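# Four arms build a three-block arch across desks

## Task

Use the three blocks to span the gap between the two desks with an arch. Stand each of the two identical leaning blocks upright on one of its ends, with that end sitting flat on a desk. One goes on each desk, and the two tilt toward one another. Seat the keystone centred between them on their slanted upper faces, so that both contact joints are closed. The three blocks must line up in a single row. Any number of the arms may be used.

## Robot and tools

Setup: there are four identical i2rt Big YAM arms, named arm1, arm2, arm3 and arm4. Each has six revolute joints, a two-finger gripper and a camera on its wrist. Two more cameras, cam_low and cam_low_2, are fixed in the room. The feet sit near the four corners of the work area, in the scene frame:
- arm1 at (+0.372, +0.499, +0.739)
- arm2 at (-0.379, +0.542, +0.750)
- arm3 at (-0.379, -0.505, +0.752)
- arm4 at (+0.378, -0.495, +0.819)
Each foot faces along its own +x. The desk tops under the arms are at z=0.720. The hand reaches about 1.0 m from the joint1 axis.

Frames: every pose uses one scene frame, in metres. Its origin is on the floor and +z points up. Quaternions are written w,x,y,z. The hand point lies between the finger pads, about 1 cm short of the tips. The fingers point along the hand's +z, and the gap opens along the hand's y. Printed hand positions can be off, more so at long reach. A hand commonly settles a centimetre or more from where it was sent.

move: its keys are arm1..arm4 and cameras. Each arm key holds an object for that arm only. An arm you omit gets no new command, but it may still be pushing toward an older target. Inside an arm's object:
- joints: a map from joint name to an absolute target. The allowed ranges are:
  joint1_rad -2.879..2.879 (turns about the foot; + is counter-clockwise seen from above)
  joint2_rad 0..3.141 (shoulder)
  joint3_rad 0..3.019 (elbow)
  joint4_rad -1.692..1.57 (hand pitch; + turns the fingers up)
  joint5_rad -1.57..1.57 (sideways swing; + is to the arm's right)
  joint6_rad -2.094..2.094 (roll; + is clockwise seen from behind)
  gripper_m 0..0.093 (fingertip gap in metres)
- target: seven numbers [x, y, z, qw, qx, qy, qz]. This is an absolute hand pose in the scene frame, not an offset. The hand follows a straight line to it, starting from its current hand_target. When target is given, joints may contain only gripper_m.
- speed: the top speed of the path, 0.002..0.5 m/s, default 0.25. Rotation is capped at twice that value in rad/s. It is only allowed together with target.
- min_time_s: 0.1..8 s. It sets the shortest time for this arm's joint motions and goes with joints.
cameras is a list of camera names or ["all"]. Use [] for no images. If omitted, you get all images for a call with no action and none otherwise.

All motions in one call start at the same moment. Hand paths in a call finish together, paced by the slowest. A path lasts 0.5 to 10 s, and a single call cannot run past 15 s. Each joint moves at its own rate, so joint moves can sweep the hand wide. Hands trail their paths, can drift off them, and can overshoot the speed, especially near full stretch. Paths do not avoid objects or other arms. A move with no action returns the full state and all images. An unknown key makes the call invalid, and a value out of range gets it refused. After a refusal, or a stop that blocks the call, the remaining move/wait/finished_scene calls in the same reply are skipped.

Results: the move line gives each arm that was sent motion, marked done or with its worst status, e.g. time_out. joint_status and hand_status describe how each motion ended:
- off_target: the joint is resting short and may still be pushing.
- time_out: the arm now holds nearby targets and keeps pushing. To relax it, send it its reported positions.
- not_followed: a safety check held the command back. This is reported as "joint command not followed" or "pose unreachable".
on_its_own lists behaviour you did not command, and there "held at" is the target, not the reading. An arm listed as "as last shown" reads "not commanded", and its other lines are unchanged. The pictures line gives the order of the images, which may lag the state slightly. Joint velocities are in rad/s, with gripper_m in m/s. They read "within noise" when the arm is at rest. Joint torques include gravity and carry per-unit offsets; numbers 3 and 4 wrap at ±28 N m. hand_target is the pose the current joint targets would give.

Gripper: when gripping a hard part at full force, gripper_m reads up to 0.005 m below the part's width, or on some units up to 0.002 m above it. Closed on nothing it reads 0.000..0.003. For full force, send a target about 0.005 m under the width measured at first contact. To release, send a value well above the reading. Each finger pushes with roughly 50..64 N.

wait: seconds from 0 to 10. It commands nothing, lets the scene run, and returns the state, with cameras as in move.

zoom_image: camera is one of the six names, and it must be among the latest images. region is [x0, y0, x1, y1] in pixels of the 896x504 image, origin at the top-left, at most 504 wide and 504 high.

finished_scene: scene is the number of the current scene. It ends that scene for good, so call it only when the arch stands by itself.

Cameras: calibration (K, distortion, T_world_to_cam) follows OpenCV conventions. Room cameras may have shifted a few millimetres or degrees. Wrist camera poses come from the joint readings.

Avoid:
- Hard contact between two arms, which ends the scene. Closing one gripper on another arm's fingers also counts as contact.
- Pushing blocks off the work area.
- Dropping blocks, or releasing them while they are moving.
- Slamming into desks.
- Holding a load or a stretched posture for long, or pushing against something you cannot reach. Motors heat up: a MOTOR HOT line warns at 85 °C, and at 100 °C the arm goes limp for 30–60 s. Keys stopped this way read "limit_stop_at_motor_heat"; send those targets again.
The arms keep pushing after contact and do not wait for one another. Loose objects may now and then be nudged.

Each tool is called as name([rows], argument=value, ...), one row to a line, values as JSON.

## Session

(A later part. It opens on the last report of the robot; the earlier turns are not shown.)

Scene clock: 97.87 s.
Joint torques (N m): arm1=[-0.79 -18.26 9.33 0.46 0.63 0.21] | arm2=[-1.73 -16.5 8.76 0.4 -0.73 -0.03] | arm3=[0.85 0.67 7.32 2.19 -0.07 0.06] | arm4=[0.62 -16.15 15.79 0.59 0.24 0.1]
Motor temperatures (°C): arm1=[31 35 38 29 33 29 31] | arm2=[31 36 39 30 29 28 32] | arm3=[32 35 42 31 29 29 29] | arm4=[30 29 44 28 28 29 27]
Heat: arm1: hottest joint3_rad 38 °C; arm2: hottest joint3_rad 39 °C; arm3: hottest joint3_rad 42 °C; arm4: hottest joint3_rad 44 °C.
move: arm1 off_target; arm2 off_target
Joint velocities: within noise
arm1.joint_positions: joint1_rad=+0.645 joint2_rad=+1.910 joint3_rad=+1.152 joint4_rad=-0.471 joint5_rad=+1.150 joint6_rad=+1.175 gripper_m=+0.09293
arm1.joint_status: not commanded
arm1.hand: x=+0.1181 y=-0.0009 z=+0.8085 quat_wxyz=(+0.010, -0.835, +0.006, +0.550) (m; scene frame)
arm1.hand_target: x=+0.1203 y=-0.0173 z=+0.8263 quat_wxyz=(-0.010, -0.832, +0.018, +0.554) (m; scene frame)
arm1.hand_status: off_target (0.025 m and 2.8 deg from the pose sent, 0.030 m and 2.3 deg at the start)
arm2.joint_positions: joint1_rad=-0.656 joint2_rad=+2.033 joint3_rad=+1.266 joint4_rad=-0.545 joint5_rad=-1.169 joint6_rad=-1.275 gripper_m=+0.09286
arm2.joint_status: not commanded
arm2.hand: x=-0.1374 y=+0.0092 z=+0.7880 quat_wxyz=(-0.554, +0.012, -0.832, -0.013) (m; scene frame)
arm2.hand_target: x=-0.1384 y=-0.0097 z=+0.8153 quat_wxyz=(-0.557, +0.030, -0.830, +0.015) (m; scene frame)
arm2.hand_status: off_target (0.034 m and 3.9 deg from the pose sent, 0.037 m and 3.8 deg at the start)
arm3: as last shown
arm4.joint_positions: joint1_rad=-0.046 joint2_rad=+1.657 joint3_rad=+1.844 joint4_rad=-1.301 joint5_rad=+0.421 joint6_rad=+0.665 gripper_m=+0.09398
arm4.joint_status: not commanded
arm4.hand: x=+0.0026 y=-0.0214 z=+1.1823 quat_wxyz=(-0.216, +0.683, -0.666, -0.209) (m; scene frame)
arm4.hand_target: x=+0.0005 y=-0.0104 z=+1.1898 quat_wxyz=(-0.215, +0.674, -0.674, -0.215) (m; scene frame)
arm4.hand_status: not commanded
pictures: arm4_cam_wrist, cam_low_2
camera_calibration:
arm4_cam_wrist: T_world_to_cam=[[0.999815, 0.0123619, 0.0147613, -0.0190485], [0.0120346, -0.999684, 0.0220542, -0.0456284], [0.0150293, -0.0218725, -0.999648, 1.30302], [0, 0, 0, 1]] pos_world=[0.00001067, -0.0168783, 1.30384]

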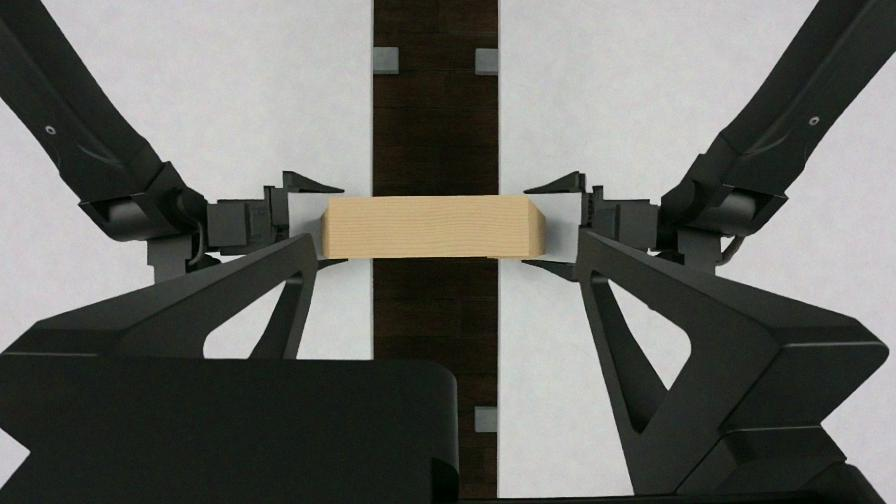

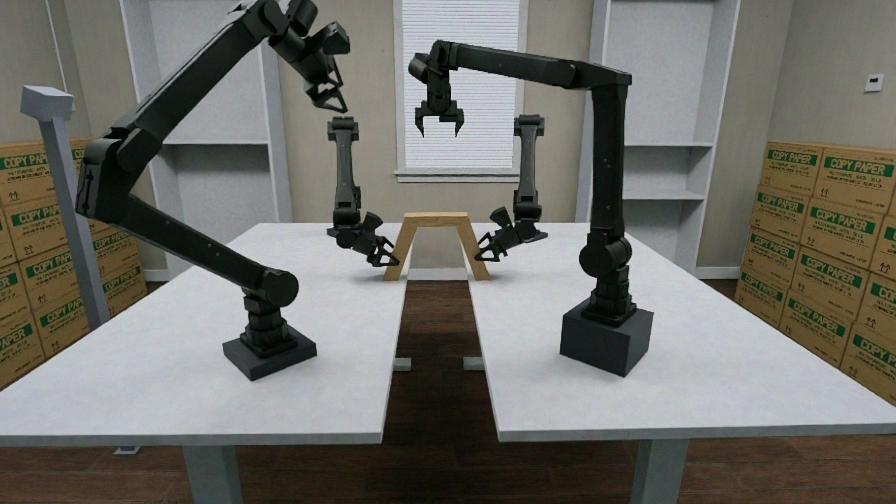

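move(arm1={"target": [0.120, -0.030, 0.828, 0.01, 0.832, -0.018, -0.554], "speed": 0.04}, arm2={"target": [-0.138, -0.027, 0.818, 0.557, -0.03, 0.83, -0.015], "speed": 0.04}, cameras=["cam_low_2", "arm4_cam_wrist"])

zoom_image(camera="arm4_cam_wrist", region=[280, 165, 400, 285])

zoom_image(camera="arm4_cam_wrist", region=[480, 165, 600, 285])

Scene clock: 99.33 s.
Joint torques (N m): arm1=[-0.73 -17.2 9.68 0.21 0.69 0.11] | arm2=[-1.85 -14.68 9.33 0.27 -0.77 -0.02] | arm3=[1.08 0.44 7.53 2.09 -0.07 0.04] | arm4=[0.5 -16.15 15.83 0.58 0.24 0.09]
Motor temperatures (°C): arm1=[31 36 38 29 33 29 31] | arm2=[31 36 39 30 29 28 32] | arm3=[32 34 41 31 29 29 29] | arm4=[30 29 44 28 28 29 27]
Heat: arm1: hottest joint3_rad 38 °C; arm2: hottest joint3_rad 39 °C; arm3: hottest joint3_rad 41 °C; arm4: hottest joint3_rad 44 °C.
move: arm1 off_target; arm2 off_target
Joint velocities: within noise
arm1.joint_positions: joint1_rad=+0.648 joint2_rad=+1.910 joint3_rad=+1.194 joint4_rad=-0.499 joint5_rad=+1.151 joint6_rad=+1.184 gripper_m=+0.09293
arm1.joint_status: not commanded
arm1.hand: x=+0.1168 y=-0.0138 z=+0.8213 quat_wxyz=(+0.002, -0.834, +0.013, +0.551) (m; scene frame)
arm1.hand_target: x=+0.1204 y=-0.0295 z=+0.8283 quat_wxyz=(-0.011, -0.832, +0.018, +0.554) (m; scene frame)
arm1.hand_status: off_target (0.018 m and 1.5 deg from the pose sent, 0.035 m and 2.8 deg at the start)
arm2.joint_positions: joint1_rad=-0.659 joint2_rad=+2.033 joint3_rad=+1.325 joint4_rad=-0.586 joint5_rad=-1.169 joint6_rad=-1.284 gripper_m=+0.09286
arm2.joint_status: not commanded
arm2.hand: x=-0.1363 y=-0.0088 z=+0.8054 quat_wxyz=(-0.555, +0.019, -0.831, -0.003) (m; scene frame)
arm2.hand_target: x=-0.1384 y=-0.0261 z=+0.8183 quat_wxyz=(-0.557, +0.030, -0.830, +0.015) (m; scene frame)
arm2.hand_status: off_target (0.022 m and 2.4 deg from the pose sent, 0.047 m and 3.9 deg at the start)
arm3, arm4: as last shown
pictures: arm4_cam_wrist, cam_low_2
camera_calibration:
arm4_cam_wrist: T_world_to_cam=[[0.999815, 0.0123619, 0.0147613, -0.0190485], [0.0120346, -0.999684, 0.0220542, -0.0456284], [0.0150293, -0.0218725, -0.999648, 1.30302], [0, 0, 0, 1]] pos_world=[0.00001067, -0.0168783, 1.30384]

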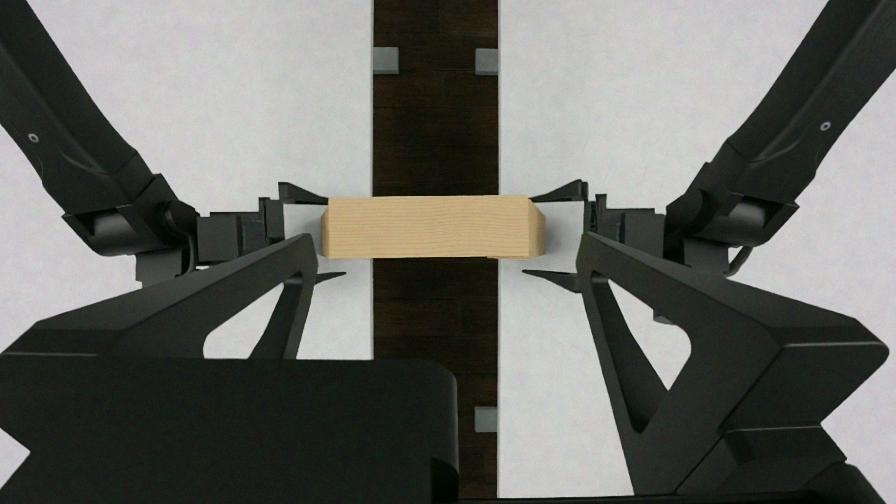

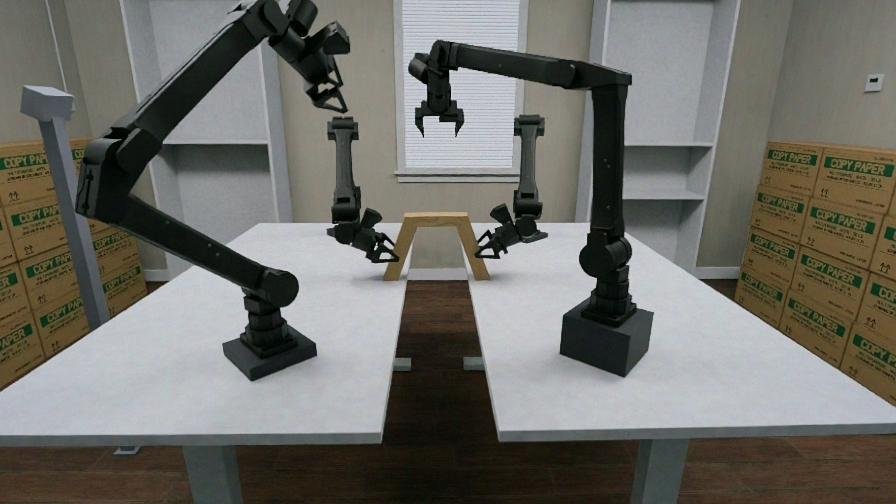

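Scaled by 4.200 from the camera's 896x504 image, which has a finer 1280x720 frame.

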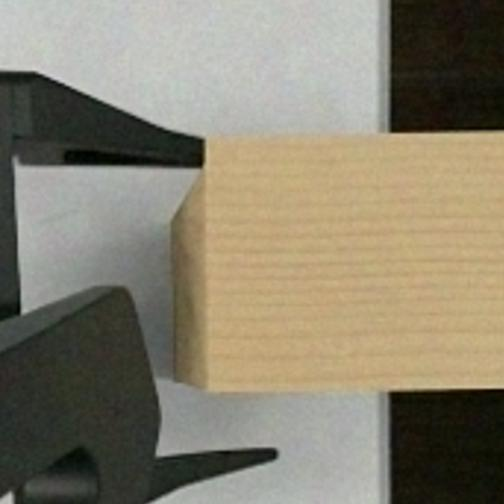

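Scaled by 4.200 from the camera's 896x504 image, which has a finer 1280x720 frame.

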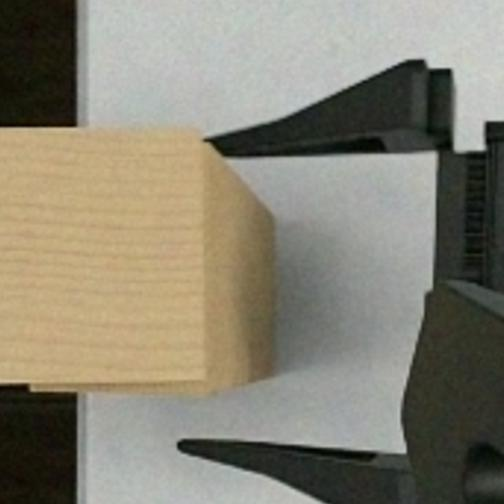

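move(arm1={"target": [0.142, -0.032, 0.836, 0.006, 0.845, -0.018, -0.534], "speed": 0.04}, arm2={"target": [-0.160, -0.030, 0.828, 0.536, -0.03, 0.844, -0.015], "speed": 0.04}, cameras=["cam_low_2", "arm4_cam_wrist"])

zoom_image(camera="arm4_cam_wrist", region=[260, 165, 380, 285])

zoom_image(camera="arm4_cam_wrist", region=[500, 165, 620, 285])

zoom_image(camera="cam_low_2", region=[370, 190, 510, 300])

Scene clock: 101.13 s.
Joint torques (N m): arm1=[-0.73 -18.61 9.66 0.24 0.41 0.16] | arm2=[-1.73 -16.03 9.37 0.31 -0.74 0.01] | arm3=[1.55 0.32 7.45 2.19 -0.11 0.06] | arm4=[0.5 -16.15 15.8 0.57 0.24 0.09]
Motor temperatures (°C): arm1=[31 36 38 29 33 29 31] | arm2=[31 36 39 30 29 28 32] | arm3=[32 34 41 31 29 29 29] | arm4=[30 30 45 28 28 29 27]
Heat: arm1: hottest joint3_rad 38 °C; arm2: hottest joint3_rad 39 °C; arm3: hottest joint3_rad 41 °C; arm4: hottest joint3_rad 45 °C.
move: arm1 off_target; arm2 off_target
Joint velocities: within noise
arm1.joint_positions: joint1_rad=+0.684 joint2_rad=+1.910 joint3_rad=+1.236 joint4_rad=-0.680 joint5_rad=+1.127 joint6_rad=+1.308 gripper_m=+0.09293
arm1.joint_status: not commanded
arm1.hand: x=+0.1386 y=-0.0152 z=+0.8247 quat_wxyz=(+0.012, -0.845, +0.010, +0.534) (m; scene frame)
arm1.hand_target: x=+0.1423 y=-0.0313 z=+0.8363 quat_wxyz=(-0.006, -0.845, +0.018, +0.534) (m; scene frame)
arm1.hand_status: off_target (0.021 m and 2.2 deg from the pose sent, 0.035 m and 2.6 deg at the start)
arm2.joint_positions: joint1_rad=-0.693 joint2_rad=+2.033 joint3_rad=+1.363 joint4_rad=-0.741 joint5_rad=-1.130 joint6_rad=-1.389 gripper_m=+0.09286
arm2.joint_status: not commanded
arm2.hand: x=-0.1584 y=-0.0109 z=+0.8070 quat_wxyz=(-0.535, +0.015, -0.845, -0.009) (m; scene frame)
arm2.hand_target: x=-0.1602 y=-0.0288 z=+0.8284 quat_wxyz=(-0.536, +0.030, -0.844, +0.015) (m; scene frame)
arm2.hand_status: off_target (0.028 m and 3.3 deg from the pose sent, 0.039 m and 3.6 deg at the start)
arm3, arm4: as last shown
pictures: arm4_cam_wrist, cam_low_2
camera_calibration:
arm4_cam_wrist: T_world_to_cam=[[0.999815, 0.0123619, 0.0147613, -0.0190485], [0.0120346, -0.999684, 0.0220542, -0.0456284], [0.0150293, -0.0218725, -0.999648, 1.30302], [0, 0, 0, 1]] pos_world=[0.00001067, -0.0168783, 1.30384]

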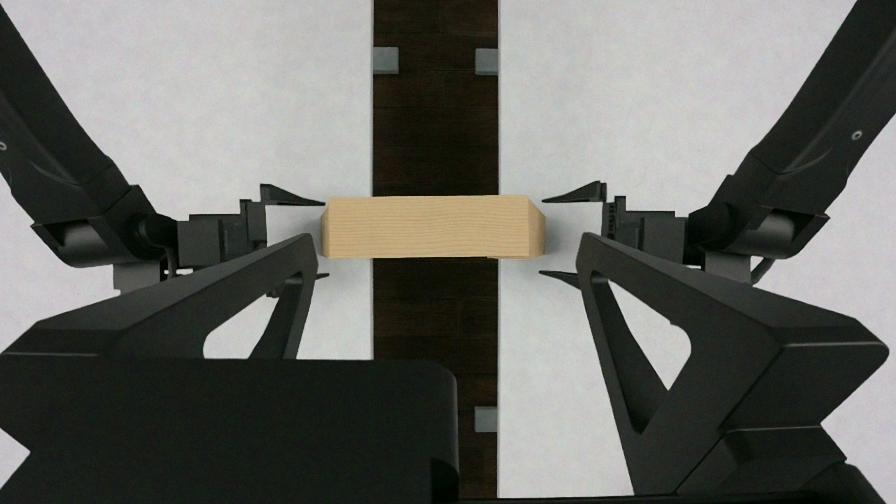

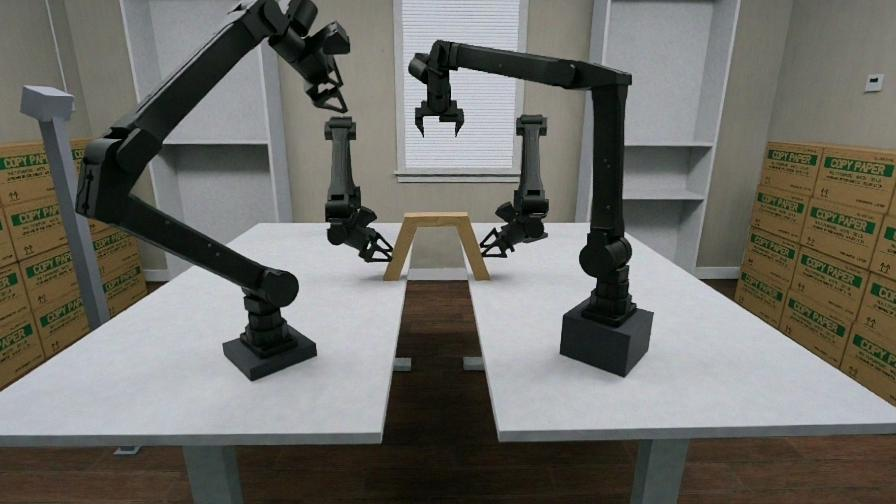

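Scaled by 4.200 from the camera's 896x504 image, which has a finer 1280x720 frame.

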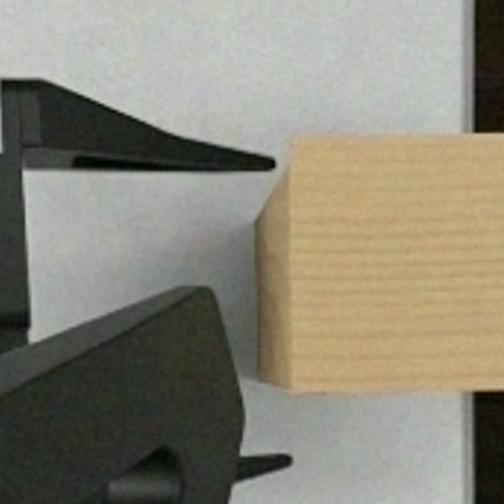

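Scaled by 4.200 from the camera's 896x504 image, which has a finer 1280x720 frame.

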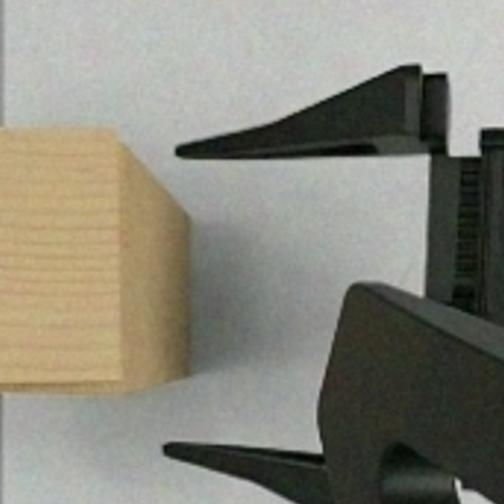

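Scaled by 3.600 from the camera's 896x504 image, which has a finer 1280x720 frame.

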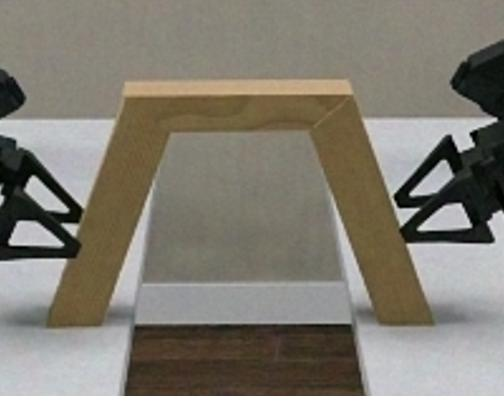

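move(arm1={"target": [0.170, -0.030, 0.848, 0.006, 0.857, -0.018, -0.515], "speed": 0.06}, arm2={"target": [-0.188, -0.027, 0.840, 0.516, -0.03, 0.856, -0.015], "speed": 0.06}, cameras=["cam_low_2", "arm4_cam_wrist"])

zoom_image(camera="arm4_cam_wrist", region=[260, 165, 620, 285])

zoom_image(camera="cam_low_2", region=[370, 190, 510, 300])

Scene clock: 102.77 s.
Joint torques (N m): arm1=[-0.79 -20.01 9.72 0.2 0.39 0.21] | arm2=[-1.61 -16.85 9.43 0.23 -0.74 -0.05] | arm3=[1.38 1.03 7.39 2.15 -0.13 -0.03] | arm4=[0.62 -16.15 15.79 0.59 0.24 0.09]
Motor temperatures (°C): arm1=[31 36 38 29 33 29 31] | arm2=[31 36 39 30 29 28 32] | arm3=[32 34 41 31 29 29 29] | arm4=[30 30 45 28 28 29 27]
Heat: arm1: hottest joint3_rad 38 °C; arm2: hottest joint3_rad 39 °C; arm3: hottest joint3_rad 41 °C; arm4: hottest joint3_rad 45 °C.
move: arm1 off_target; arm2 off_target
Joint velocities: within noise
arm1.joint_positions: joint1_rad=+0.732 joint2_rad=+1.910 joint3_rad=+1.263 joint4_rad=-0.840 joint5_rad=+1.091 joint6_rad=+1.425 gripper_m=+0.09293
arm1.joint_status: not commanded
arm1.hand: x=+0.1672 y=-0.0130 z=+0.8245 quat_wxyz=(+0.021, -0.857, +0.003, +0.514) (m; scene frame)
arm1.hand_target: x=+0.1702 y=-0.0289 z=+0.8483 quat_wxyz=(-0.006, -0.857, +0.018, +0.515) (m; scene frame)
arm1.hand_status: off_target (0.029 m and 3.5 deg from the pose sent, 0.042 m and 3.4 deg at the start)
arm2.joint_positions: joint1_rad=-0.737 joint2_rad=+2.020 joint3_rad=+1.383 joint4_rad=-0.886 joint5_rad=-1.090 joint6_rad=-1.496 gripper_m=+0.09286
arm2.joint_status: not commanded
arm2.hand: x=-0.1870 y=-0.0079 z=+0.8122 quat_wxyz=(-0.515, +0.011, -0.857, -0.014) (m; scene frame)
arm2.hand_target: x=-0.1881 y=-0.0255 z=+0.8402 quat_wxyz=(-0.516, +0.030, -0.856, +0.015) (m; scene frame)
arm2.hand_status: off_target (0.034 m and 4.0 deg from the pose sent, 0.047 m and 4.1 deg at the start)
arm3, arm4: as last shown
pictures: arm4_cam_wrist, cam_low_2
camera_calibration:
arm4_cam_wrist: T_world_to_cam=[[0.999815, 0.0123619, 0.0147613, -0.0190485], [0.0120346, -0.999684, 0.0220542, -0.0456284], [0.0150293, -0.0218725, -0.999648, 1.30302], [0, 0, 0, 1]] pos_world=[0.00001067, -0.0168783, 1.30384]

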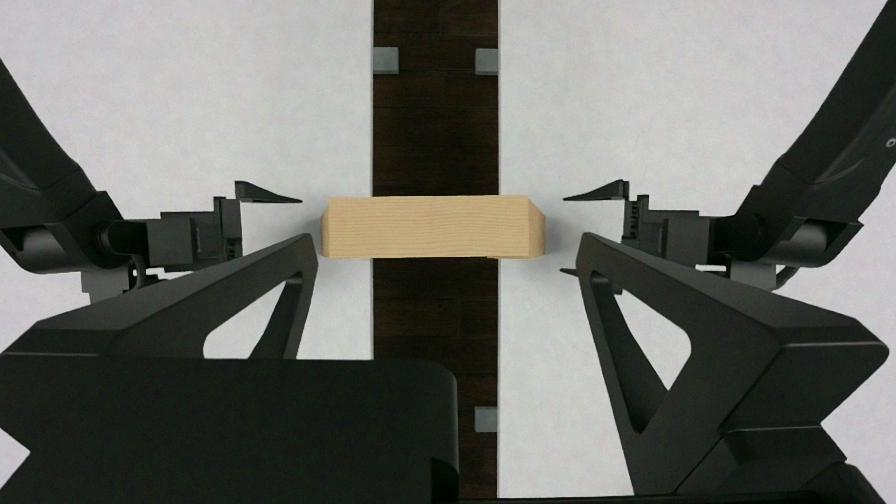

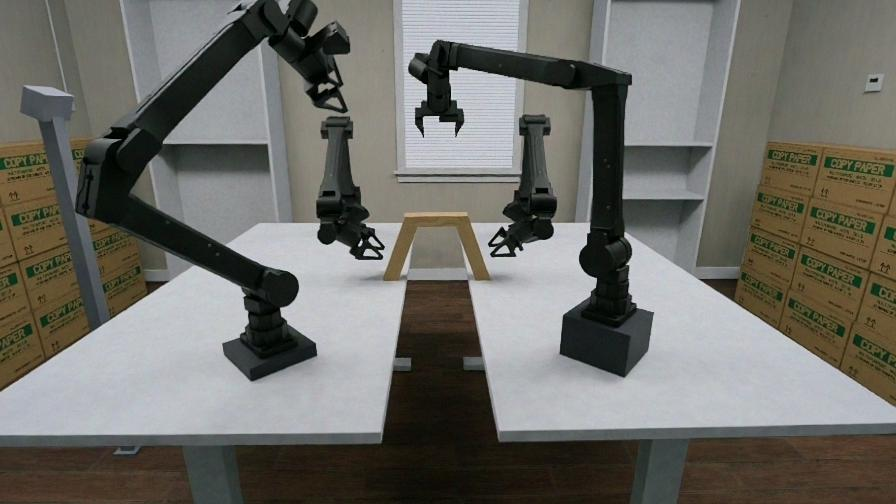

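Scaled by 1.400 from the camera's 896x504 image, which has a finer 1280x720 frame.

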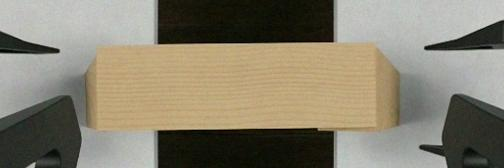

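Scaled by 3.600 from the camera's 896x504 image, which has a finer 1280x720 frame.

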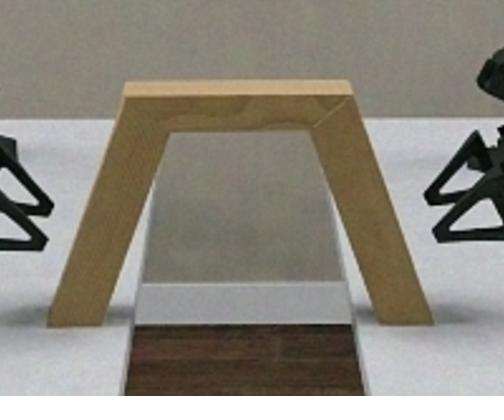

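finished_scene(scene=2)

The scene is finished: the task was done.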